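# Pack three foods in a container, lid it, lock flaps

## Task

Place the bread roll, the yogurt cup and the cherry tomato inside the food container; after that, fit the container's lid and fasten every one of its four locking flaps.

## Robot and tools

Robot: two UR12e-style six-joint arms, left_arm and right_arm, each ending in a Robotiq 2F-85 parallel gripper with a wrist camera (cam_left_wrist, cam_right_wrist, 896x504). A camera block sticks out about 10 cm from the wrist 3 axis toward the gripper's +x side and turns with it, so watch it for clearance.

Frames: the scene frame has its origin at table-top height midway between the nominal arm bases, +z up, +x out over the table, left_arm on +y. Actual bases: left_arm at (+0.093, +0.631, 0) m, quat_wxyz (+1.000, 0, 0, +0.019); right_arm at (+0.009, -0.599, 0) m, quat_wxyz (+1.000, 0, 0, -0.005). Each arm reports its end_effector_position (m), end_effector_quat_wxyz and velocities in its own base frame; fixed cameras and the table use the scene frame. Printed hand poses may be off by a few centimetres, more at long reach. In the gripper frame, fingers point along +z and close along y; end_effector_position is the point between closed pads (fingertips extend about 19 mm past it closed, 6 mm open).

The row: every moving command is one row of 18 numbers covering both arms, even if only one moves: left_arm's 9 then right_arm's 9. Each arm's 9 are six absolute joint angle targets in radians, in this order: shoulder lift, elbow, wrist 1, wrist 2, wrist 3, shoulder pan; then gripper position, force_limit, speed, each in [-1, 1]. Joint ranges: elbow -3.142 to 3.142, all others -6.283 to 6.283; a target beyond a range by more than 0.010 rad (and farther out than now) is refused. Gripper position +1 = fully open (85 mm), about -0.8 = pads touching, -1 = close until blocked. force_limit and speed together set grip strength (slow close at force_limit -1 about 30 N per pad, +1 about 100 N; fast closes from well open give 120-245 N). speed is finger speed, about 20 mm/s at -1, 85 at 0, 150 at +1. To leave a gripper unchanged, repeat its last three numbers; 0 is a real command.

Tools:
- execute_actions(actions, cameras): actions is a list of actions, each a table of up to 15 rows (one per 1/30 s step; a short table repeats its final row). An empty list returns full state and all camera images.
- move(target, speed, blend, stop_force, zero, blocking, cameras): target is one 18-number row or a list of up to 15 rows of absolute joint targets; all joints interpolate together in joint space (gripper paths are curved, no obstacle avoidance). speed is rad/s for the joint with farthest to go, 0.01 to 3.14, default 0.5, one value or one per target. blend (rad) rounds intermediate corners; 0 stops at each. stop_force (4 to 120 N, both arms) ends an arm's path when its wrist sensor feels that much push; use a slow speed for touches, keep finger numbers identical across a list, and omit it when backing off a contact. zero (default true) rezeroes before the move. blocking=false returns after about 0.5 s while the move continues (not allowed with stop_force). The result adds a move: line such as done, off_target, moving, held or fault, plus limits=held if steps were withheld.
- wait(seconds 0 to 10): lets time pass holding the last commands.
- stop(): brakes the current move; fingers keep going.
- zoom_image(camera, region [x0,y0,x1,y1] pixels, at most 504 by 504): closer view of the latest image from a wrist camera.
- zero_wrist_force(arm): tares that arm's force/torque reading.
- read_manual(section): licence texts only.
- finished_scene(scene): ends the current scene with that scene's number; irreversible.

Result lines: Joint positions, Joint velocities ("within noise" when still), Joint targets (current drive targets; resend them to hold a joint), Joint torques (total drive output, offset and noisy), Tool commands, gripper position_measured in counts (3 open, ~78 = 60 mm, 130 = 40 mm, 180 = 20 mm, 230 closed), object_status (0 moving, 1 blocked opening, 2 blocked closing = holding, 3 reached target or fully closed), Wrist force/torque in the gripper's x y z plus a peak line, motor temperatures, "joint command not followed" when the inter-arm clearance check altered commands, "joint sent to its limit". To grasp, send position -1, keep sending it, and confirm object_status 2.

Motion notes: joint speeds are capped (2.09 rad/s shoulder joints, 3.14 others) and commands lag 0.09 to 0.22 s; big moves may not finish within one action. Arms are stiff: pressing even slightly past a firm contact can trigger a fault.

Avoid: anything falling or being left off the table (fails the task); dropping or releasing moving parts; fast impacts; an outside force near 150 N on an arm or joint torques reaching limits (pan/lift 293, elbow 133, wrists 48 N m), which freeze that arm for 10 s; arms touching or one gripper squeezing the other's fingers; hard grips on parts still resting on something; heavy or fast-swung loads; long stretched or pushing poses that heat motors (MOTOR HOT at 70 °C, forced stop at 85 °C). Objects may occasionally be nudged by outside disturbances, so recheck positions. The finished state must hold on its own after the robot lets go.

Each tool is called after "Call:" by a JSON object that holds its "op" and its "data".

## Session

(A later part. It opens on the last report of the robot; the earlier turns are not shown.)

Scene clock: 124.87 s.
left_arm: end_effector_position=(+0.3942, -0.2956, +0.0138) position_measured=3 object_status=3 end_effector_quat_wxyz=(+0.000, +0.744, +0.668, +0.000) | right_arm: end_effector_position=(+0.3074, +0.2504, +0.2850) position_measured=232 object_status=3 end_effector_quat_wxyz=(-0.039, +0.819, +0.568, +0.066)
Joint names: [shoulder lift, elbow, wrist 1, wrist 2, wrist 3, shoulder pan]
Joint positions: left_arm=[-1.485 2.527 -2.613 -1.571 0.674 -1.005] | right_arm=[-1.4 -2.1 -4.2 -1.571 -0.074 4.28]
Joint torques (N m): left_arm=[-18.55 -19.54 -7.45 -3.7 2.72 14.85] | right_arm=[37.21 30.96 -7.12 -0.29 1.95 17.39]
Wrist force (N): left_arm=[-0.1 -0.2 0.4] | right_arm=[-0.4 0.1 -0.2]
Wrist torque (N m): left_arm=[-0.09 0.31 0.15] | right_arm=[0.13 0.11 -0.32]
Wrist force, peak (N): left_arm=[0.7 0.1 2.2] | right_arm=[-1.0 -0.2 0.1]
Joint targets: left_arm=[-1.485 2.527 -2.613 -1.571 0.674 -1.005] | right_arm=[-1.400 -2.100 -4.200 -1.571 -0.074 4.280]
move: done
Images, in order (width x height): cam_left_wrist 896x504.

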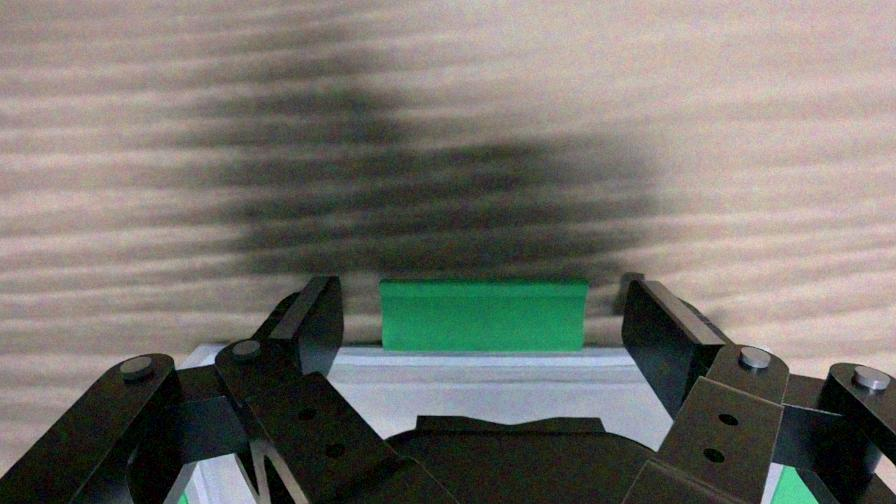

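Call:
{"op": "move", "data": {"target": [-1.4848,2.5267,-2.6127,-1.5708,0.6741,-1.0047,-1,-1,-1,-1.4,-2.1,-4.2,-1.5708,-0.0743,4.28,-1,-1,0], "cameras": ["cam_left_wrist"]}}

Scene clock: 126.70 s.
left_arm: end_effector_position=(+0.3942, -0.2956, +0.0138) position_measured=74 object_status=0 end_effector_quat_wxyz=(+0.000, +0.744, +0.668, +0.000) | right_arm: end_effector_position=(+0.3074, +0.2504, +0.2850) position_measured=232 object_status=3 end_effector_quat_wxyz=(-0.039, +0.819, +0.568, +0.066)
Joint names: [shoulder lift, elbow, wrist 1, wrist 2, wrist 3, shoulder pan]
Joint positions: left_arm=[-1.485 2.527 -2.613 -1.571 0.674 -1.005] | right_arm=[-1.4 -2.1 -4.2 -1.571 -0.074 4.28]
Joint torques (N m): left_arm=[-20.3 -19.54 -6.35 -3.7 2.55 16.71] | right_arm=[37.23 29.69 -7.28 -0.2 2.02 14.96]
Wrist force (N): left_arm=[0.5 -0.9 -9.6] | right_arm=[-0.4 0.4 0.4]
Wrist torque (N m): left_arm=[-0.06 0.35 0.14] | right_arm=[0.18 0.08 -0.33]
Wrist force, peak (N): left_arm=[0.3 -1.0 -9.7] | right_arm=[-0.9 0.1 0.1]
Joint targets: left_arm=[-1.485 2.527 -2.613 -1.571 0.674 -1.005] | right_arm=[-1.400 -2.100 -4.200 -1.571 -0.074 4.280]
move: done
Images, in order (width x height): cam_left_wrist 896x504.

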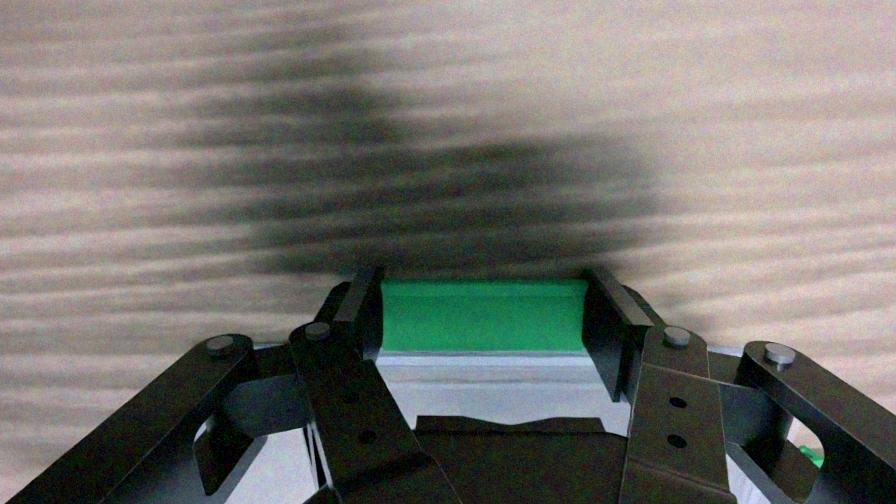

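Call:
{"op": "move", "data": {"target": [[-1.6316,2.4788,-2.418,-1.5708,0.6741,-1.0047,-1,-1,-1,-1.4,-2.1,-4.2,-1.5708,-0.0743,4.28,-1,-1,0],[-1.8201,2.3532,-2.1039,-1.5708,0.6741,-1.0047,-1,-1,-1,-1.4,-2.1,-4.2,-1.5708,-0.0743,4.28,-1,-1,0],[-1.9255,2.1753,-1.8206,-1.5708,0.6741,-1.0047,-1,-1,-1,-1.4,-2.1,-4.2,-1.5708,-0.0743,4.28,-1,-1,0]], "speed": 0.25, "blend": [0.03,0.03,0], "cameras": ["all"]}}

Scene clock: 130.63 s.
left_arm: end_effector_position=(+0.3942, -0.2956, +0.3300) position_measured=74 object_status=2 end_effector_quat_wxyz=(+0.000, +0.744, +0.668, +0.000) | right_arm: end_effector_position=(+0.3074, +0.2504, +0.2850) position_measured=232 object_status=3 end_effector_quat_wxyz=(-0.039, +0.819, +0.568, +0.066)
Joint names: [shoulder lift, elbow, wrist 1, wrist 2, wrist 3, shoulder pan]
Joint positions: left_arm=[-1.925 2.175 -1.821 -1.571 0.674 -1.005] | right_arm=[-1.4 -2.1 -4.2 -1.571 -0.074 4.28]
Joint torques (N m): left_arm=[-26.1 -54.75 0.21 -3.13 2.98 13.14] | right_arm=[35.71 30.34 -7.64 0.31 1.69 16.18]
Wrist force (N): left_arm=[0.1 0.3 1.2] | right_arm=[-0.5 -0.2 0.0]
Wrist torque (N m): left_arm=[-0.03 0.37 0.16] | right_arm=[0.08 0.10 -0.32]
Wrist force, peak (N): left_arm=[0.5 -1.0 -9.8] | right_arm=[-1.3 -0.3 0.0]
Joint targets: left_arm=[-1.925 2.175 -1.821 -1.571 0.674 -1.005] | right_arm=[-1.400 -2.100 -4.200 -1.571 -0.074 4.280]
move: done

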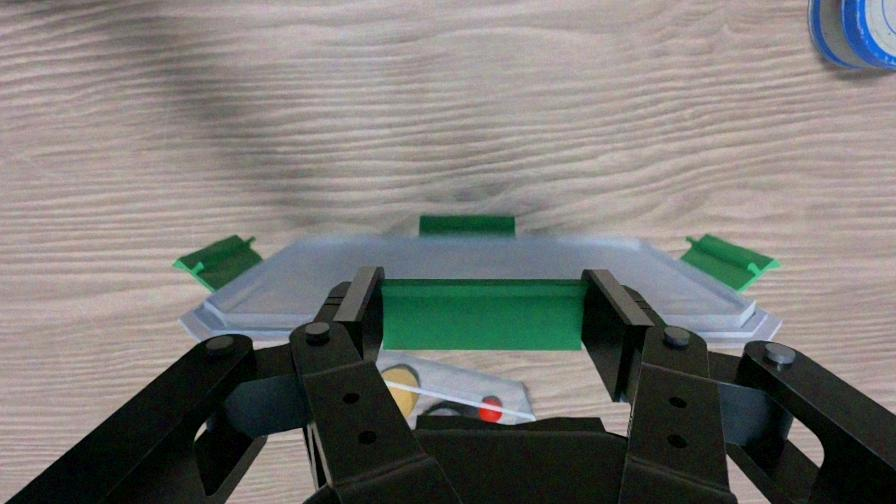

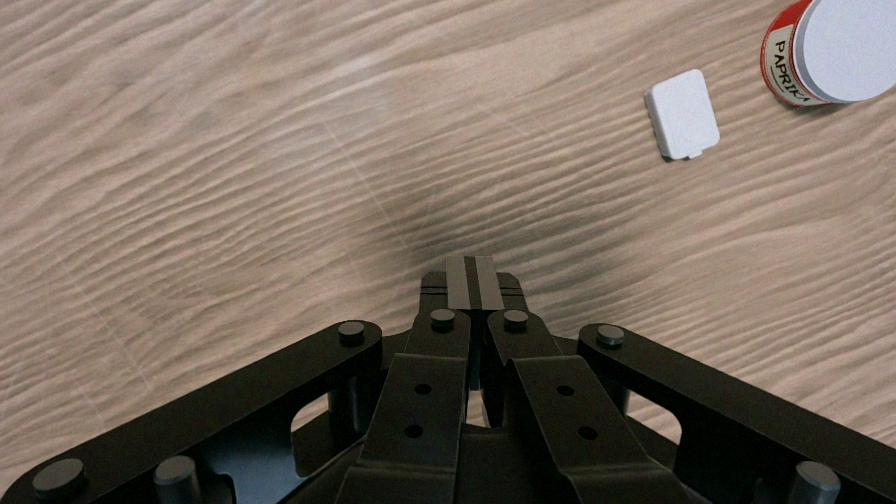

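Call:
{"op": "move", "data": {"target": [-1.9255,2.1753,-1.8206,-1.5708,0.6741,-1.0047,-1,-1,-1,-1.15,-2.3,-4.2,-1.5708,-0.0743,4.1,-1,-1,0], "speed": 0.6}}

Call:
{"op": "move", "data": {"target": [[-1.4244,1.7317,-1.8781,-1.5708,0.5163,-1.4227,-1,-1,-1,-1.15,-2.3,-4.2,-1.5708,-0.0743,4.1,-1,-1,0],[-1.3723,1.8277,-2.0262,-1.5708,0.5163,-1.4227,-1,-1,-1,-1.15,-2.3,-4.2,-1.5708,-0.0743,4.1,-1,-1,0]], "speed": [0.3,0.15], "cameras": ["all"]}}

Scene clock: 132.53 s.
left_arm: end_effector_position=(+0.3942, -0.2956, +0.3300) position_measured=74 object_status=2 end_effector_quat_wxyz=(+0.000, +0.744, +0.668, +0.000) | right_arm: end_effector_position=(+0.2773, +0.0918, +0.2642) position_measured=232 object_status=3 end_effector_quat_wxyz=(-0.044, +0.865, +0.491, +0.092)
Joint names: [shoulder lift, elbow, wrist 1, wrist 2, wrist 3, shoulder pan]
Joint positions: left_arm=[-1.926 2.175 -1.821 -1.571 0.674 -1.005] | right_arm=[-1.15 -2.3 -4.2 -1.571 -0.074 4.1]
Joint torques (N m): left_arm=[-23.42 -54.16 -1.13 -3.48 2.7 12.54] | right_arm=[19.15 31.57 -5.34 -0.29 1.68 -18.17]
Wrist force (N): left_arm=[0.3 0.0 1.4] | right_arm=[-0.5 0.6 0.4]
Wrist torque (N m): left_arm=[-0.09 0.33 0.16] | right_arm=[0.32 0.02 -0.24]
Wrist force, peak (N): left_arm=[0.1 -0.1 1.8] | right_arm=[-3.6 0.8 0.0]
Joint targets: left_arm=[-1.925 2.175 -1.821 -1.571 0.674 -1.005] | right_arm=[-1.150 -2.300 -4.200 -1.571 -0.074 4.100]
move: done

Scene clock: 136.07 s.
left_arm: end_effector_position=(+0.2835, -0.7200, +0.2461) position_measured=74 object_status=2 end_effector_quat_wxyz=(+0.000, +0.825, +0.566, +0.000) | right_arm: end_effector_position=(+0.2773, +0.0917, +0.2641) position_measured=232 object_status=3 end_effector_quat_wxyz=(-0.044, +0.865, +0.491, +0.092)
Joint names: [shoulder lift, elbow, wrist 1, wrist 2, wrist 3, shoulder pan]
Joint positions: left_arm=[-1.372 1.828 -2.026 -1.571 0.516 -1.423] | right_arm=[-1.15 -2.3 -4.2 -1.571 -0.074 4.1]
Joint torques (N m): left_arm=[-43.48 -37.92 -7.49 -0.17 -2.77 -18.15] | right_arm=[18.3 30.95 -1.42 -0.11 1.46 -15.92]
Wrist force (N): left_arm=[0.2 -0.5 1.2] | right_arm=[-0.4 0.7 0.2]
Wrist torque (N m): left_arm=[-0.14 0.36 0.27] | right_arm=[0.34 0.00 -0.24]
Wrist force, peak (N): left_arm=[-3.7 -0.8 1.9] | right_arm=[-0.4 0.7 0.9]
Joint targets: left_arm=[-1.372 1.828 -2.026 -1.571 0.516 -1.423] | right_arm=[-1.150 -2.300 -4.200 -1.571 -0.074 4.100]
move: done

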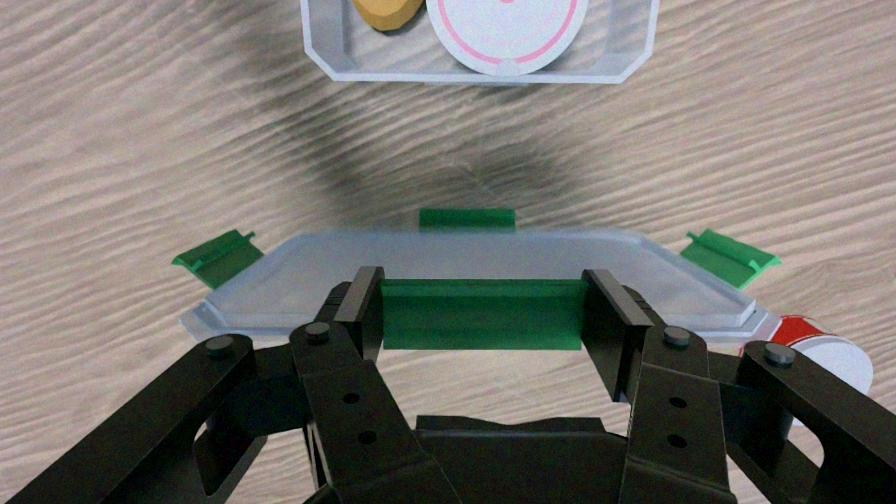

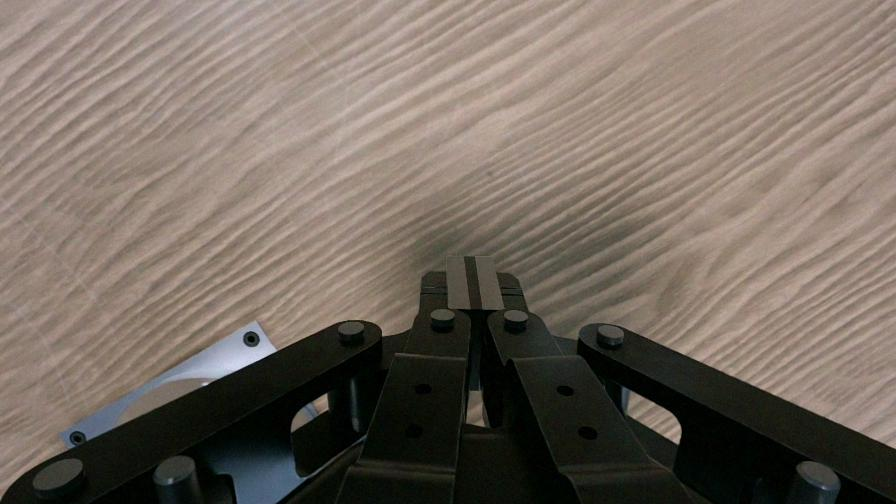

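Call:
{"op": "move", "data": {"target": [[-1.4526,1.8999,-2.0181,-1.5708,0.561,-1.378,-1,-1,-1,-1.15,-2.3,-4.2,-1.5708,-0.0743,4.1,-1,-1,0],[-1.5207,2.0161,-2.0662,-1.5708,0.6254,-1.3136,-1,-1,-1,-1.15,-2.3,-4.2,-1.5708,-0.0743,4.1,-1,-1,0]], "speed": [0.1,0.1], "stop_force": 6, "cameras": ["cam_left_wrist"]}}

Scene clock: 139.20 s.
left_arm: end_effector_position=(+0.3346, -0.5876, +0.2370) position_measured=74 object_status=2 end_effector_quat_wxyz=(+0.000, +0.825, +0.566, +0.000) | right_arm: end_effector_position=(+0.2773, +0.0917, +0.2641) position_measured=232 object_status=3 end_effector_quat_wxyz=(-0.044, +0.865, +0.491, +0.092)
Joint names: [shoulder lift, elbow, wrist 1, wrist 2, wrist 3, shoulder pan]
Joint positions: left_arm=[-1.521 2.016 -2.066 -1.571 0.625 -1.314] | right_arm=[-1.15 -2.3 -4.2 -1.571 -0.074 4.1]
Joint torques (N m): left_arm=[-54.67 -37.25 -7.95 3.31 2.95 17.51] | right_arm=[14.44 31.72 -1.27 -0.17 1.39 -13.11]
Wrist force (N): left_arm=[0.1 0.2 1.1] | right_arm=[-0.7 0.5 0.3]
Wrist torque (N m): left_arm=[-0.05 0.31 0.14] | right_arm=[0.31 0.05 -0.24]
Wrist force, peak (N): left_arm=[-0.9 -0.2 1.8] | right_arm=[-0.4 0.5 1.0]
Joint targets: left_arm=[-1.521 2.016 -2.066 -1.571 0.625 -1.314] | right_arm=[-1.150 -2.300 -4.200 -1.571 -0.074 4.100]
move: done
Images, in order (width x height): cam_left_wrist 896x504.

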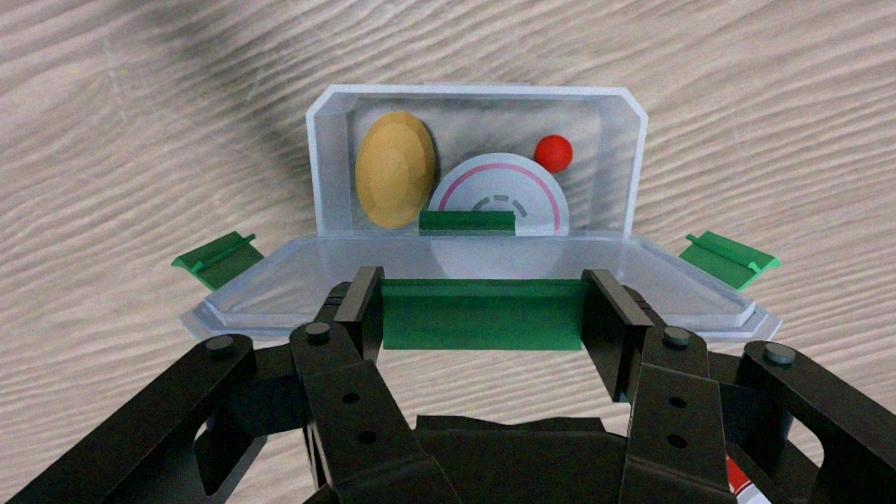

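Call:
{"op": "move", "data": {"target": [[-1.5856,1.905,-1.8902,-1.5708,0.6254,-1.3136,-1,-1,-1,-1.15,-2.3,-4.2,-1.5708,-0.0743,4.1,-1,-1,0],[-1.4244,1.7317,-1.8781,-1.5708,0.5163,-1.4227,-1,-1,-1,-1.15,-2.3,-4.2,-1.5708,-0.0743,4.1,-1,-1,0],[-1.3723,1.8277,-2.0262,-1.5708,0.5163,-1.4227,-1,-1,-1,-1.15,-2.3,-4.2,-1.5708,-0.0743,4.1,-1,-1,0]], "speed": 0.4}}

Call:
{"op": "move", "data": {"target": [[-1.4442,1.9118,-2.0384,-1.5708,0.561,-1.378,-1,-1,-1,-1.15,-2.3,-4.2,-1.5708,-0.0743,4.1,-1,-1,0],[-1.5111,2.0279,-2.0876,-1.5708,0.6254,-1.3136,-1,-1,-1,-1.15,-2.3,-4.2,-1.5708,-0.0743,4.1,-1,-1,0]], "speed": 0.1, "stop_force": 6, "cameras": ["cam_left_wrist"]}}

Scene clock: 143.13 s.
left_arm: end_effector_position=(+0.2835, -0.7200, +0.2462) position_measured=74 object_status=2 end_effector_quat_wxyz=(+0.000, +0.825, +0.566, +0.000) | right_arm: end_effector_position=(+0.2773, +0.0917, +0.2641) position_measured=232 object_status=3 end_effector_quat_wxyz=(-0.044, +0.865, +0.491, +0.092)
Joint names: [shoulder lift, elbow, wrist 1, wrist 2, wrist 3, shoulder pan]
Joint positions: left_arm=[-1.372 1.828 -2.026 -1.571 0.516 -1.423] | right_arm=[-1.15 -2.3 -4.2 -1.571 -0.074 4.1]
Joint torques (N m): left_arm=[-45.23 -37.45 -7.57 -1.1 -3.02 -13.67] | right_arm=[15.42 30.12 -1.65 0.02 1.56 -12.14]
Wrist force (N): left_arm=[-0.2 -0.4 1.2] | right_arm=[-0.4 0.5 0.6]
Wrist torque (N m): left_arm=[-0.12 0.35 0.28] | right_arm=[0.31 0.01 -0.24]
Wrist force, peak (N): left_arm=[4.1 -0.4 1.1] | right_arm=[-0.7 0.7 0.6]
Joint targets: left_arm=[-1.372 1.828 -2.026 -1.571 0.516 -1.423] | right_arm=[-1.150 -2.300 -4.200 -1.571 -0.074 4.100]
move: done

Scene clock: 146.13 s.
left_arm: end_effector_position=(+0.3346, -0.5875, +0.2260) position_measured=74 object_status=2 end_effector_quat_wxyz=(+0.000, +0.825, +0.566, +0.000) | right_arm: end_effector_position=(+0.2773, +0.0917, +0.2641) position_measured=232 object_status=3 end_effector_quat_wxyz=(-0.044, +0.865, +0.491, +0.092)
Joint names: [shoulder lift, elbow, wrist 1, wrist 2, wrist 3, shoulder pan]
Joint positions: left_arm=[-1.511 2.028 -2.088 -1.571 0.625 -1.314] | right_arm=[-1.15 -2.3 -4.2 -1.571 -0.074 4.1]
Joint torques (N m): left_arm=[-55.58 -35.85 -7.7 -3.3 2.7 14.57] | right_arm=[17.11 31.23 -1.63 -0.71 1.47 -12.8]
Wrist force (N): left_arm=[-0.3 -0.1 0.9] | right_arm=[-0.5 0.3 0.2]
Wrist torque (N m): left_arm=[-0.10 0.34 0.14] | right_arm=[0.27 0.02 -0.25]
Wrist force, peak (N): left_arm=[0.6 0.1 1.7] | right_arm=[-0.8 0.7 0.9]
Joint targets: left_arm=[-1.511 2.028 -2.088 -1.571 0.625 -1.314] | right_arm=[-1.150 -2.300 -4.200 -1.571 -0.074 4.100]
move: done
Images, in order (width x height): cam_left_wrist 896x504.

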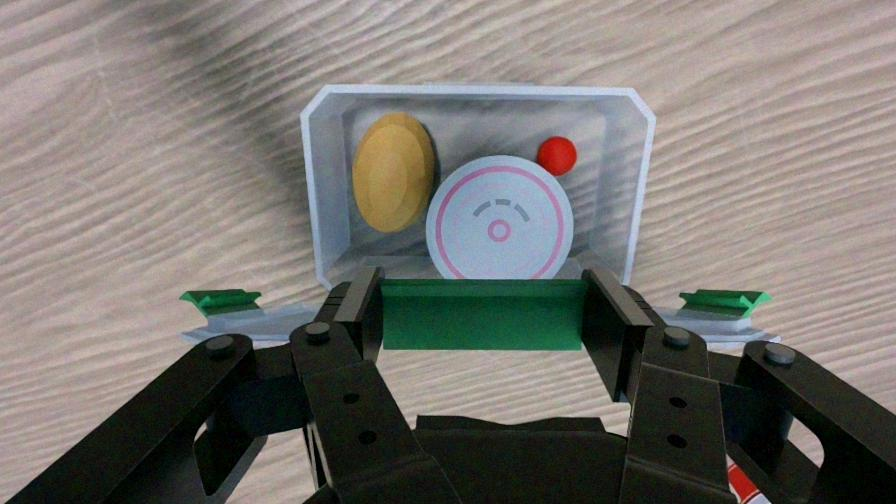

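Call:
{"op": "move", "data": {"target": [[-1.5089,2.1456,-2.2075,-1.5708,0.6802,-1.2588,-1,-1,-1,-1.15,-2.3,-4.2,-1.5708,-0.0743,4.1,-1,-1,0]], "speed": 0.08, "stop_force": 6, "cameras": ["cam_left_wrist"]}}

Scene clock: 148.87 s.
left_arm: end_effector_position=(+0.3552, -0.5341, +0.1685) position_measured=74 object_status=2 end_effector_quat_wxyz=(+0.000, +0.825, +0.566, +0.000) | right_arm: end_effector_position=(+0.2773, +0.0917, +0.2641) position_measured=232 object_status=3 end_effector_quat_wxyz=(-0.044, +0.865, +0.491, +0.092)
Joint names: [shoulder lift, elbow, wrist 1, wrist 2, wrist 3, shoulder pan]
Joint positions: left_arm=[-1.509 2.146 -2.207 -1.571 0.68 -1.259] | right_arm=[-1.15 -2.3 -4.2 -1.571 -0.074 4.1]
Joint torques (N m): left_arm=[-28.43 -33.35 -7.64 -3.18 2.6 14.6] | right_arm=[15.14 30.4 -2 -0.04 1.58 -11.66]
Wrist force (N): left_arm=[0.0 0.1 0.6] | right_arm=[-0.4 0.3 0.2]
Wrist torque (N m): left_arm=[-0.13 0.31 0.12] | right_arm=[0.28 0.00 -0.24]
Wrist force, peak (N): left_arm=[0.8 -0.1 1.4] | right_arm=[-0.8 0.9 0.2]
Joint targets: left_arm=[-1.509 2.146 -2.208 -1.571 0.680 -1.259] | right_arm=[-1.150 -2.300 -4.200 -1.571 -0.074 4.100]
move: done
Images, in order (width x height): cam_left_wrist 896x504.

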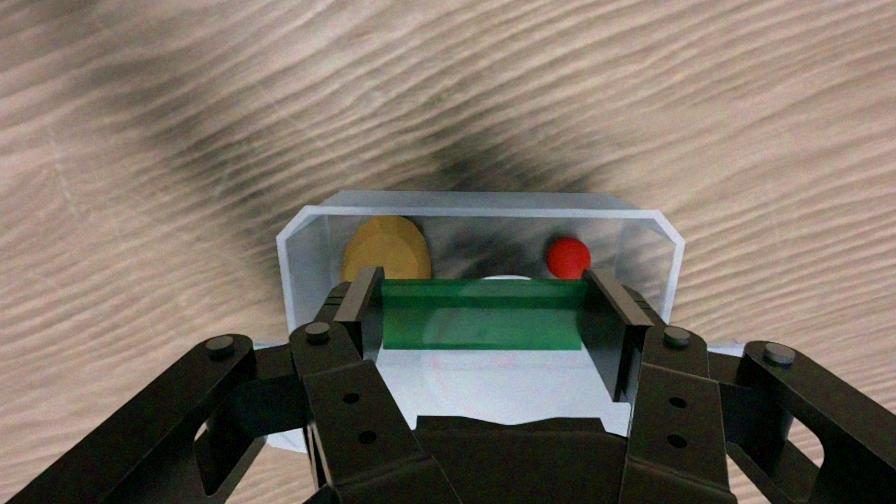

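Call:
{"op": "move", "data": {"target": [[-1.4611,2.2083,-2.318,-1.5708,0.6998,-1.2392,-1,-1,-1,-1.15,-2.3,-4.2,-1.5708,-0.0743,4.1,-1,-1,0],[-1.4356,2.2252,-2.3604,-1.5708,0.7024,-1.2366,-1,-1,-1,-1.15,-2.3,-4.2,-1.5708,-0.0743,4.1,-1,-1,0]], "speed": 0.08, "stop_force": 6, "cameras": ["cam_left_wrist"]}}

Scene clock: 151.97 s.
left_arm: end_effector_position=(+0.3629, -0.5143, +0.0980) position_measured=74 object_status=2 end_effector_quat_wxyz=(+0.000, +0.825, +0.566, +0.000) | right_arm: end_effector_position=(+0.2773, +0.0917, +0.2641) position_measured=232 object_status=3 end_effector_quat_wxyz=(-0.044, +0.865, +0.491, +0.092)
Joint names: [shoulder lift, elbow, wrist 1, wrist 2, wrist 3, shoulder pan]
Joint positions: left_arm=[-1.436 2.225 -2.36 -1.571 0.702 -1.237] | right_arm=[-1.15 -2.3 -4.2 -1.571 -0.074 4.1]
Joint torques (N m): left_arm=[-34.11 -27.92 -7.81 -3.17 2.8 15.59] | right_arm=[17.24 30.36 -1.69 0.16 1.14 -10.9]
Wrist force (N): left_arm=[-0.1 -0.1 0.1] | right_arm=[-0.2 0.4 0.2]
Wrist torque (N m): left_arm=[-0.11 0.36 0.16] | right_arm=[0.29 -0.04 -0.24]
Wrist force, peak (N): left_arm=[0.0 0.2 1.1] | right_arm=[-0.9 0.8 -0.1]
Joint targets: left_arm=[-1.436 2.225 -2.360 -1.571 0.702 -1.237] | right_arm=[-1.150 -2.300 -4.200 -1.571 -0.074 4.100]
move: done
Images, in order (width x height): cam_left_wrist 896x504.

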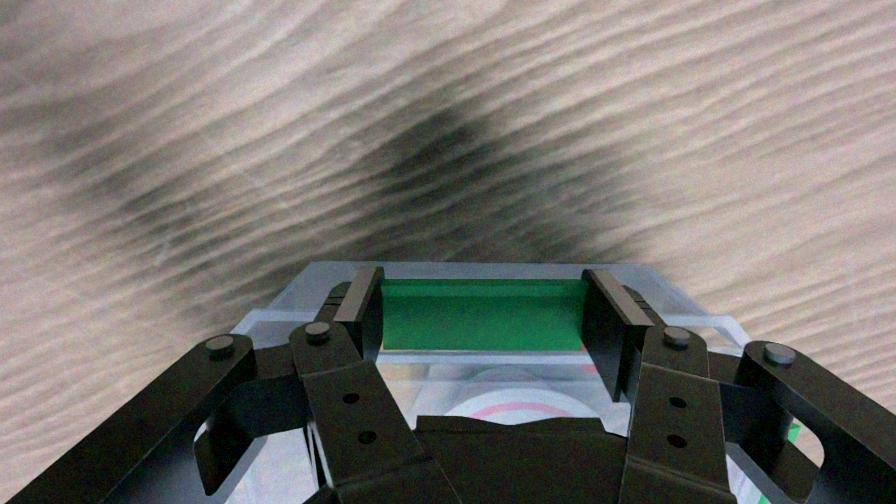

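Call:
{"op": "move", "data": {"target": [-1.4159,2.2342,-2.3891,-1.5708,0.7024,-1.2366,-1,-1,-1,-1.15,-2.3,-4.2,-1.5708,-0.0743,4.1,-1,-1,0], "speed": 0.04, "stop_force": 6, "cameras": ["cam_left_wrist"]}}

Scene clock: 153.63 s.
left_arm: end_effector_position=(+0.3630, -0.5144, +0.0849) position_measured=74 object_status=2 end_effector_quat_wxyz=(+0.000, +0.825, +0.566, +0.000) | right_arm: end_effector_position=(+0.2773, +0.0917, +0.2641) position_measured=232 object_status=3 end_effector_quat_wxyz=(-0.044, +0.865, +0.491, +0.092)
Joint names: [shoulder lift, elbow, wrist 1, wrist 2, wrist 3, shoulder pan]
Joint positions: left_arm=[-1.416 2.234 -2.389 -1.571 0.702 -1.237] | right_arm=[-1.15 -2.3 -4.2 -1.571 -0.074 4.1]
Joint torques (N m): left_arm=[-31.47 -27.06 -8.33 -3.04 3.19 14.59] | right_arm=[17.02 30.19 -1.83 0.18 1.15 -9.75]
Wrist force (N): left_arm=[0.2 -0.1 0.3] | right_arm=[-0.6 0.1 0.0]
Wrist torque (N m): left_arm=[-0.08 0.32 0.18] | right_arm=[0.24 0.04 -0.25]
Wrist force, peak (N): left_arm=[0.6 -0.2 0.9] | right_arm=[-0.5 0.8 0.7]
Joint targets: left_arm=[-1.416 2.234 -2.389 -1.571 0.702 -1.237] | right_arm=[-1.150 -2.300 -4.200 -1.571 -0.074 4.100]
move: done
Images, in order (width x height): cam_left_wrist 896x504.

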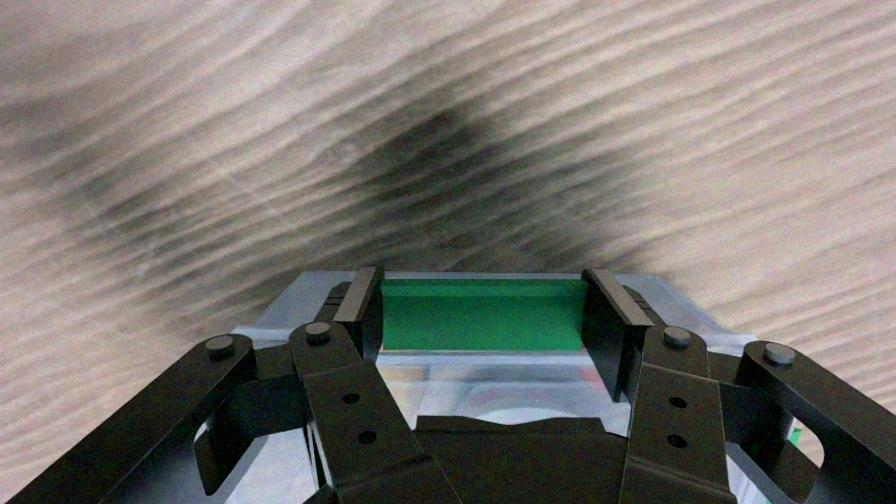

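Call:
{"op": "move", "data": {"target": [[-1.4159,2.2342,-2.3891,-1.5708,0.7024,-1.2366,0.9,-1,-1,-1.15,-2.3,-4.2,-1.5708,-0.0743,4.1,-1,-1,0],[-1.5213,2.1352,-2.1847,-1.5708,0.6802,-1.2588,0.9,-1,-1,-1.15,-2.3,-4.2,-1.5708,-0.0743,4.1,-1,-1,0],[-1.5856,1.905,-1.8902,-1.5708,0.6254,-1.3136,0.9,-1,-1,-1.15,-2.3,-4.2,-1.5708,-0.0743,4.1,-1,-1,0]], "speed": 0.3, "cameras": ["cam_left_wrist"]}}

Call:
{"op": "move", "data": {"target": [-1.5805,1.9559,-1.9462,-1.5708,-0.9872,-1.3558,0.9,-1,-1,-1.3882,-2.0178,-1.6064,-1.5708,-0.0743,4.2009,-1,-1,0], "speed": 0.9, "cameras": ["cam_left_wrist"]}}

Scene clock: 157.97 s.
left_arm: end_effector_position=(+0.3346, -0.5876, +0.3298) position_measured=16 object_status=3 end_effector_quat_wxyz=(+0.000, +0.825, +0.566, +0.000) | right_arm: end_effector_position=(+0.2773, +0.0917, +0.2641) position_measured=232 object_status=3 end_effector_quat_wxyz=(-0.044, +0.865, +0.491, +0.092)
Joint names: [shoulder lift, elbow, wrist 1, wrist 2, wrist 3, shoulder pan]
Joint positions: left_arm=[-1.586 1.905 -1.89 -1.571 0.625 -1.314] | right_arm=[-1.15 -2.3 -4.2 -1.571 -0.074 4.1]
Joint torques (N m): left_arm=[-50.42 -56.9 -0.69 -1.35 -2.94 -13.54] | right_arm=[18.09 30.66 -1.87 -0.02 0.92 -12.05]
Wrist force (N): left_arm=[0.1 -0.1 0.3] | right_arm=[-0.2 0.1 0.2]
Wrist torque (N m): left_arm=[-0.08 0.32 0.28] | right_arm=[0.25 -0.03 -0.24]
Wrist force, peak (N): left_arm=[0.9 -0.5 1.7] | right_arm=[-1.0 0.7 0.6]
Joint targets: left_arm=[-1.586 1.905 -1.890 -1.571 0.625 -1.314] | right_arm=[-1.150 -2.300 -4.200 -1.571 -0.074 4.100]
move: done
Images, in order (width x height): cam_left_wrist 896x504.

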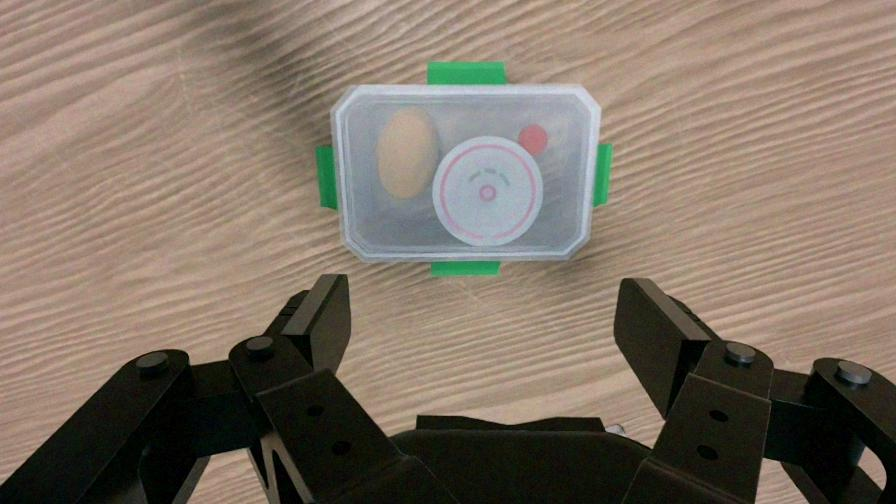

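Scene clock: 161.53 s.
left_arm: end_effector_position=(+0.3079, -0.5936, +0.2999) position_measured=16 object_status=3 end_effector_quat_wxyz=(+0.000, +0.183, +0.983, +0.000) | right_arm: end_effector_position=(+0.4646, +0.4719, +0.8696) position_measured=232 object_status=3 end_effector_quat_wxyz=(-0.468, +0.126, +0.080, +0.871)
Joint names: [shoulder lift, elbow, wrist 1, wrist 2, wrist 3, shoulder pan]
Joint positions: left_arm=[-1.581 1.956 -1.946 -1.571 -0.987 -1.356] | right_arm=[-1.388 -2.018 -1.607 -1.571 -0.074 4.201]
Joint torques (N m): left_arm=[-29.01 -37.46 -7.62 -0.24 -3.24 -14.96] | right_arm=[25.2 60.54 8.58 0.06 0.87 18.41]
Wrist force (N): left_arm=[0.2 0.0 0.5] | right_arm=[0.8 -1.3 1.0]
Wrist torque (N m): left_arm=[-0.09 0.31 0.27] | right_arm=[-0.49 -0.21 -0.26]
Wrist force, peak (N): left_arm=[0.4 0.0 0.8] | right_arm=[1.9 -1.1 2.5]
Joint targets: left_arm=[-1.580 1.956 -1.946 -1.571 -0.987 -1.356] | right_arm=[-1.388 -2.018 -1.606 -1.571 -0.074 4.201]
move: done
Images, in order (width x height): cam_left_wrist 896x504.

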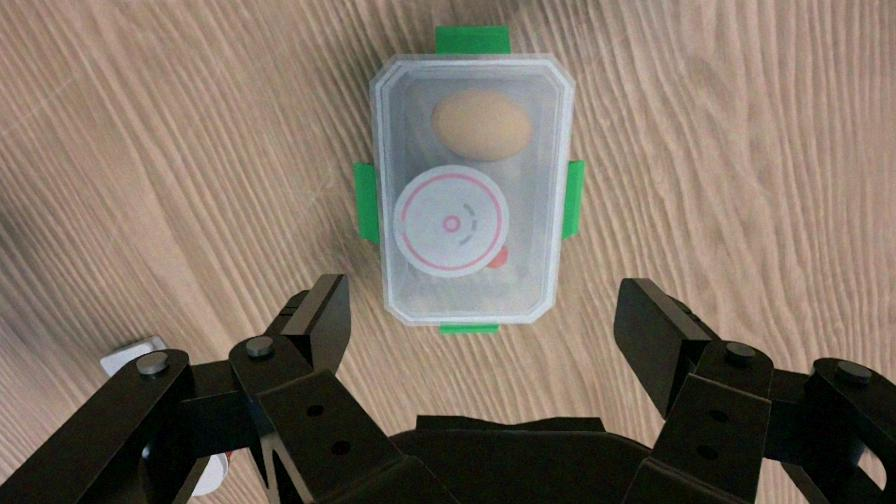

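Call:
{"op": "move", "data": {"target": [[-1.5856,1.905,-1.8902,-1.5708,0.6254,-1.3136,1,-1,-1,-1.3882,-2.0178,-1.3064,1.5708,-0.047,4.2009,-1,-1,0],[-1.5083,2.1861,-2.2486,-1.5708,0.6941,-1.2449,1,-1,-1,-1.3882,-2.0178,-1.3064,1.5708,-0.047,4.2009,-1,-1,0]], "speed": 0.9, "cameras": ["all"]}}

Call:
{"op": "move", "data": {"target": [-1.3874,2.2501,-2.4335,-1.5708,0.6941,-1.2449,1,-1,-1,-1.5965,-1.9201,-1.1958,1.5708,-0.047,4.346,-1,-1,0], "speed": 0.15, "stop_force": 8, "cameras": ["all"]}}

Scene clock: 167.50 s.
left_arm: end_effector_position=(+0.3581, -0.5159, +0.1500) position_measured=3 object_status=3 end_effector_quat_wxyz=(+0.000, +0.825, +0.566, +0.000) | right_arm: end_effector_position=(+0.4261, +0.4033, +0.3499) position_measured=232 object_status=3 end_effector_quat_wxyz=(+0.000, -0.525, +0.851, +0.000)
Joint names: [shoulder lift, elbow, wrist 1, wrist 2, wrist 3, shoulder pan]
Joint positions: left_arm=[-1.508 2.186 -2.248 -1.571 0.694 -1.245] | right_arm=[-1.388 -2.018 -1.306 1.571 -0.047 4.201]
Joint torques (N m): left_arm=[-29.66 -34.04 -7.58 2.1 2.69 16.12] | right_arm=[28.84 49.21 8.16 2.06 1.59 7.03]
Wrist force (N): left_arm=[0.2 -0.1 0.2] | right_arm=[-0.5 -0.6 -0.2]
Wrist torque (N m): left_arm=[-0.11 0.28 0.15] | right_arm=[0.03 0.14 -0.36]
Wrist force, peak (N): left_arm=[1.8 -0.4 3.5] | right_arm=[1.1 -1.7 1.1]
Joint targets: left_arm=[-1.508 2.186 -2.249 -1.571 0.694 -1.245] | right_arm=[-1.388 -2.018 -1.306 1.571 -0.047 4.201]
move: done

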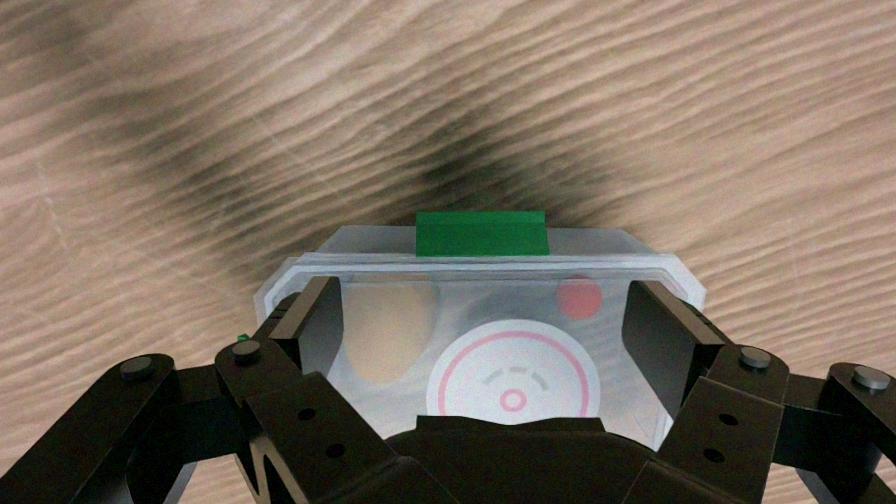

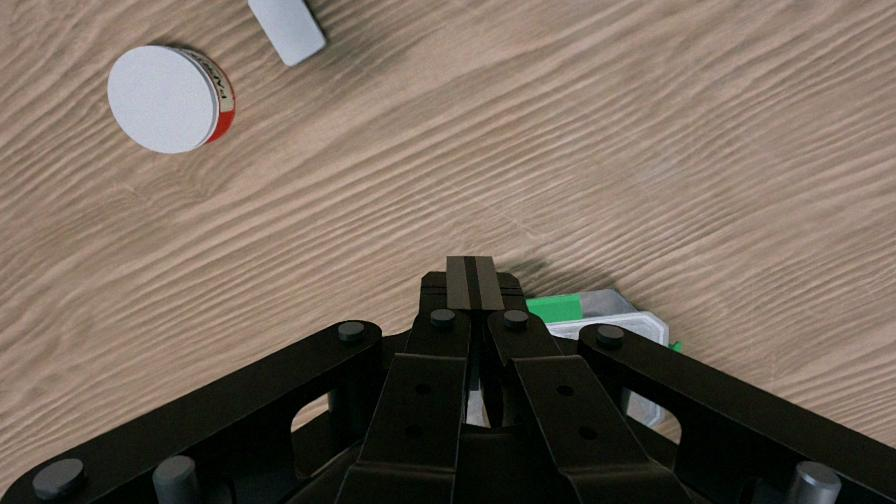

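Scene clock: 169.93 s.
left_arm: end_effector_position=(+0.3581, -0.5158, +0.0650) position_measured=3 object_status=3 end_effector_quat_wxyz=(+0.000, +0.825, +0.566, +0.000) | right_arm: end_effector_position=(+0.4017, +0.5607, +0.2999) position_measured=232 object_status=3 end_effector_quat_wxyz=(+0.000, -0.586, +0.811, +0.000)
Joint names: [shoulder lift, elbow, wrist 1, wrist 2, wrist 3, shoulder pan]
Joint positions: left_arm=[-1.387 2.25 -2.433 -1.571 0.694 -1.245] | right_arm=[-1.596 -1.92 -1.196 1.571 -0.047 4.346]
Joint torques (N m): left_arm=[-32.82 -25.85 -7.49 2.55 2.99 6.83] | right_arm=[41.05 58.75 7.24 0.72 1.69 18.66]
Wrist force (N): left_arm=[0.2 -0.5 0.0] | right_arm=[-0.9 -0.7 0.0]
Wrist torque (N m): left_arm=[-0.15 0.29 0.15] | right_arm=[0.07 0.20 -0.36]
Wrist force, peak (N): left_arm=[0.3 -0.3 -1.6] | right_arm=[-2.1 0.2 -0.1]
Joint targets: left_arm=[-1.387 2.250 -2.433 -1.571 0.694 -1.245] | right_arm=[-1.596 -1.920 -1.196 1.571 -0.047 4.346]
move: done

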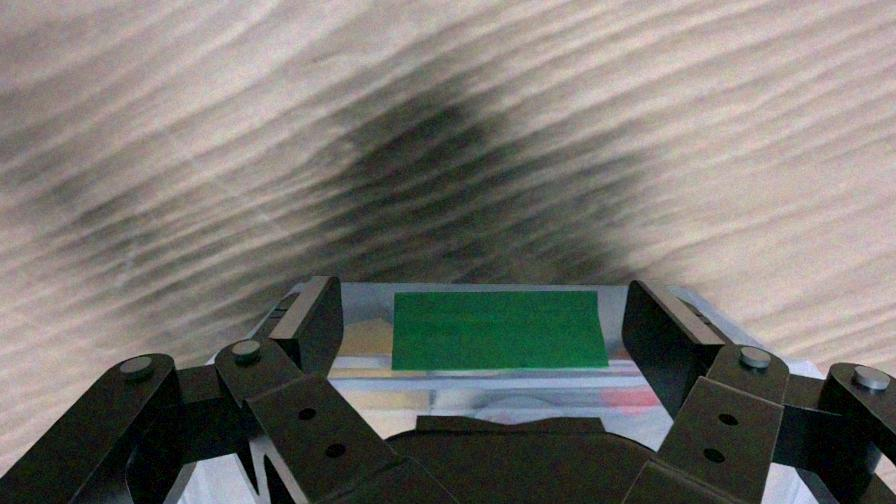

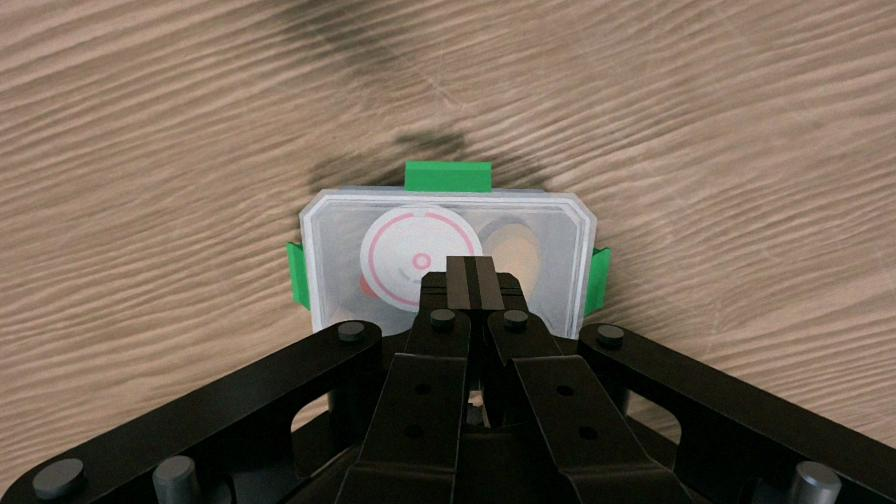

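Call:
{"op": "move", "data": {"target": [[-1.3874,2.2501,-2.4335,-1.5708,0.6941,-1.2449,1,-1,-1,-1.7237,-2.0821,-0.9066,1.5708,-0.0472,4.3458,-1,-1,0],[-1.3874,2.2501,-2.4335,-1.5708,0.6941,-1.2449,1,-1,-1,-1.8048,-2.1289,-0.7787,1.5708,-0.0472,4.3458,-1,-1,0]], "speed": [0.4,0.06], "stop_force": 40, "cameras": ["all"]}}

Call:
{"op": "move", "data": {"target": [-1.3874,2.2501,-2.4335,-1.5708,0.6941,-1.2449,1,-1,-1,-1.8499,-2.0664,-0.7961,1.5708,-0.0450,4.348,-1,-1,0], "speed": 0.03, "stop_force": 45, "cameras": ["all"]}}

Scene clock: 174.27 s.
left_arm: end_effector_position=(+0.3581, -0.5158, +0.0650) position_measured=3 object_status=3 end_effector_quat_wxyz=(+0.000, +0.825, +0.566, +0.000) | right_arm: end_effector_position=(+0.4003, +0.5568, +0.0859) position_measured=232 object_status=3 end_effector_quat_wxyz=(+0.000, -0.586, +0.811, +0.000)
Joint names: [shoulder lift, elbow, wrist 1, wrist 2, wrist 3, shoulder pan]
Joint positions: left_arm=[-1.387 2.25 -2.434 -1.571 0.694 -1.245] | right_arm=[-1.805 -2.129 -0.779 1.571 -0.047 4.346]
Joint torques (N m): left_arm=[-32.89 -26.37 -7.71 1.5 2.69 -12.63] | right_arm=[48.87 27.07 7.57 -0.26 -2.2 -11.2]
Wrist force (N): left_arm=[0.3 -0.2 0.3] | right_arm=[-0.5 -0.4 0.8]
Wrist torque (N m): left_arm=[-0.11 0.28 0.15] | right_arm=[0.09 0.21 -0.35]
Wrist force, peak (N): left_arm=[0.3 -0.4 0.6] | right_arm=[-1.7 0.0 -3.3]
Joint targets: left_arm=[-1.387 2.250 -2.433 -1.571 0.694 -1.245] | right_arm=[-1.805 -2.129 -0.779 1.571 -0.047 4.346]
move: done

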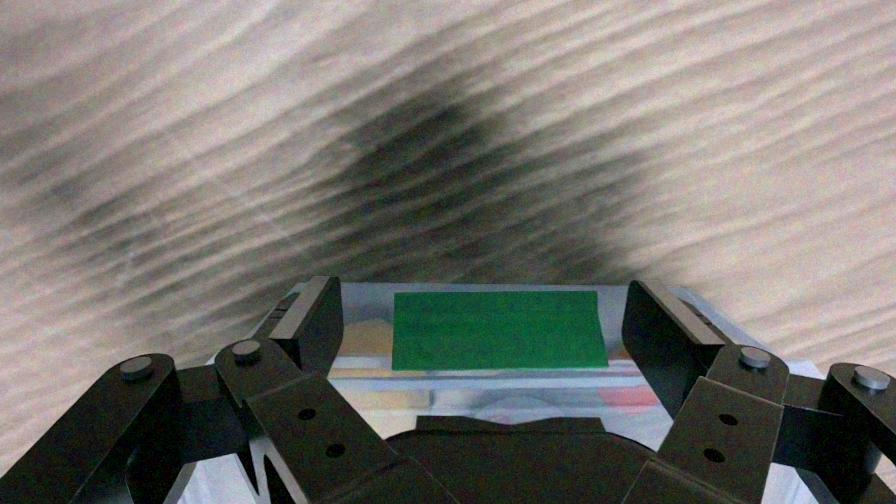

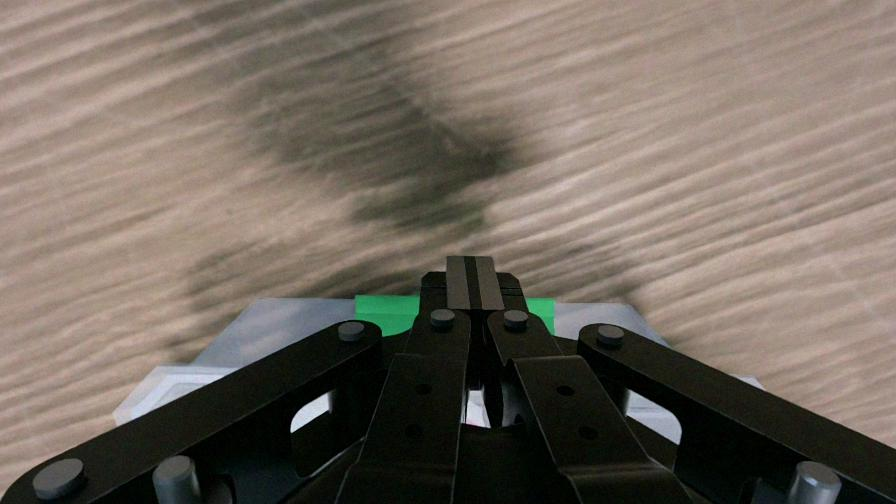

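Scene clock: 176.37 s.
left_arm: end_effector_position=(+0.3581, -0.5158, +0.0650) position_measured=3 object_status=3 end_effector_quat_wxyz=(+0.000, +0.825, +0.566, +0.000) | right_arm: end_effector_position=(+0.4053, +0.5718, +0.0859) position_measured=232 object_status=3 end_effector_quat_wxyz=(+0.000, -0.586, +0.811, +0.000)
Joint names: [shoulder lift, elbow, wrist 1, wrist 2, wrist 3, shoulder pan]
Joint positions: left_arm=[-1.387 2.25 -2.433 -1.571 0.694 -1.245] | right_arm=[-1.826 -2.1 -0.787 1.571 -0.046 4.347]
Joint torques (N m): left_arm=[-36.11 -60.64 -11.12 -13.43 2.65 -21.65] | right_arm=[74.51 53.66 18.12 -0.42 -0.27 9.99]
Wrist force (N): left_arm=[49.2 5.9 -4.8] | right_arm=[41.3 5.9 -7.6]
Wrist torque (N m): left_arm=[-0.25 0.11 -1.01] | right_arm=[0.01 0.99 -0.45]
Wrist force, peak (N): left_arm=[51.4 7.0 -7.6] | right_arm=[54.1 6.6 -11.9]
Joint targets: left_arm=[-1.387 2.250 -2.433 -1.571 0.694 -1.245] | right_arm=[-1.826 -2.100 -0.787 1.571 -0.046 4.347]
move: contact (right_arm); right_arm: the elbow is farthest, 0.033 rad from its target

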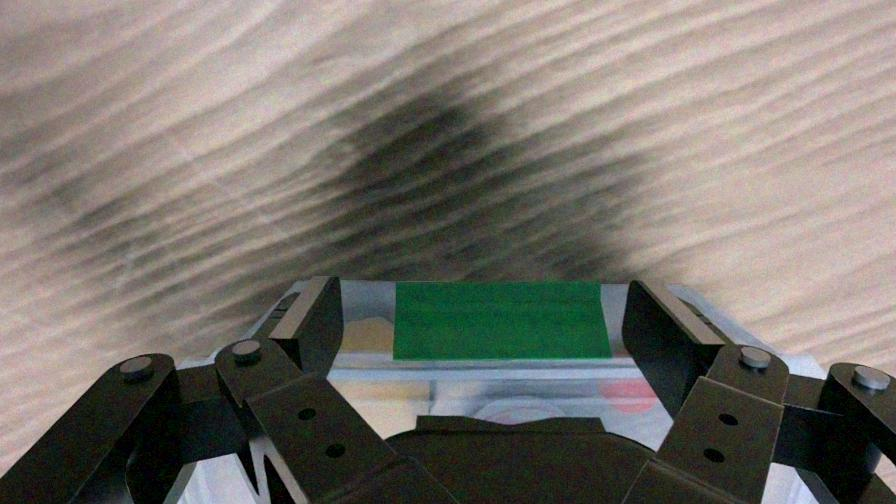

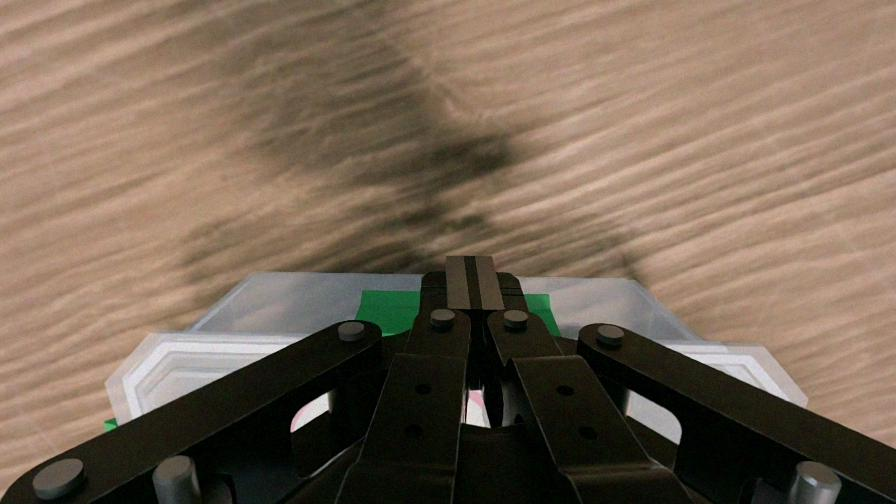

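Call:
{"op": "move", "data": {"target": [[-1.3874,2.2501,-2.4335,-1.5708,0.6941,-1.2449,1,-1,-1,-1.8048,-2.1289,-0.7787,1.5708,-0.0472,4.3458,-1,-1,0],[-1.3874,2.2501,-2.4335,-1.5708,0.6941,-1.2449,1,-1,-1,-1.7237,-2.0821,-0.9066,1.5708,-0.0472,4.3458,-1,-1,0],[-1.3874,2.2501,-2.4335,-1.5708,0.6941,-1.2449,1,-1,-1,-1.5965,-1.9201,-1.1958,1.5708,-0.047,4.346,-1,-1,0]], "speed": [0.06,0.3,0.5], "cameras": ["cam_right_wrist"]}}

Scene clock: 179.33 s.
left_arm: end_effector_position=(+0.3581, -0.5158, +0.0650) position_measured=3 object_status=3 end_effector_quat_wxyz=(+0.000, +0.825, +0.566, +0.000) | right_arm: end_effector_position=(+0.4017, +0.5607, +0.2998) position_measured=232 object_status=3 end_effector_quat_wxyz=(+0.000, -0.586, +0.811, +0.000)
Joint names: [shoulder lift, elbow, wrist 1, wrist 2, wrist 3, shoulder pan]
Joint positions: left_arm=[-1.387 2.25 -2.433 -1.571 0.694 -1.245] | right_arm=[-1.597 -1.92 -1.196 1.571 -0.047 4.346]
Joint torques (N m): left_arm=[-37.87 -25.63 -0.79 3.31 2.77 16.19] | right_arm=[63.41 57.98 1.8 -0.48 2.06 20.17]
Wrist force (N): left_arm=[-0.1 -0.2 0.5] | right_arm=[-1.2 -1.4 0.0]
Wrist torque (N m): left_arm=[-0.10 0.35 0.15] | right_arm=[-0.04 0.26 -0.24]
Wrist force, peak (N): left_arm=[49.4 5.7 -5.1] | right_arm=[42.1 6.4 -8.5]
Joint targets: left_arm=[-1.387 2.250 -2.433 -1.571 0.694 -1.245] | right_arm=[-1.596 -1.920 -1.196 1.571 -0.047 4.346]
move: done
Images, in order (width x height): cam_right_wrist 896x504.

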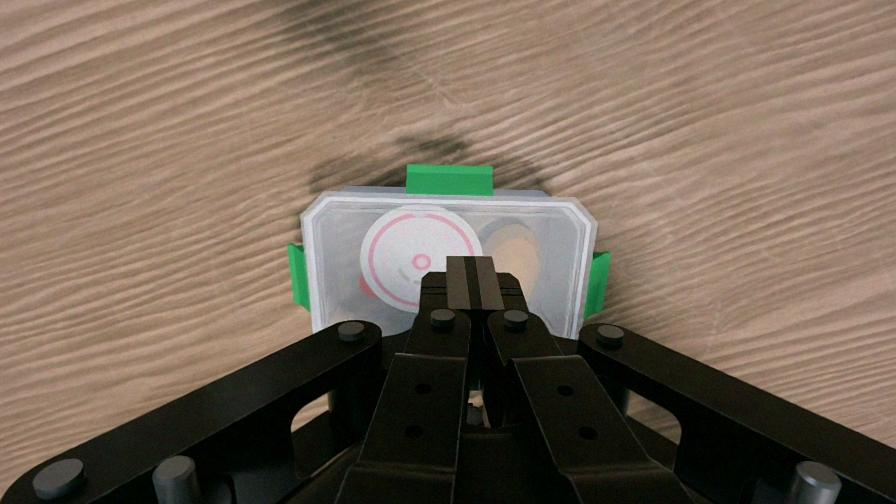

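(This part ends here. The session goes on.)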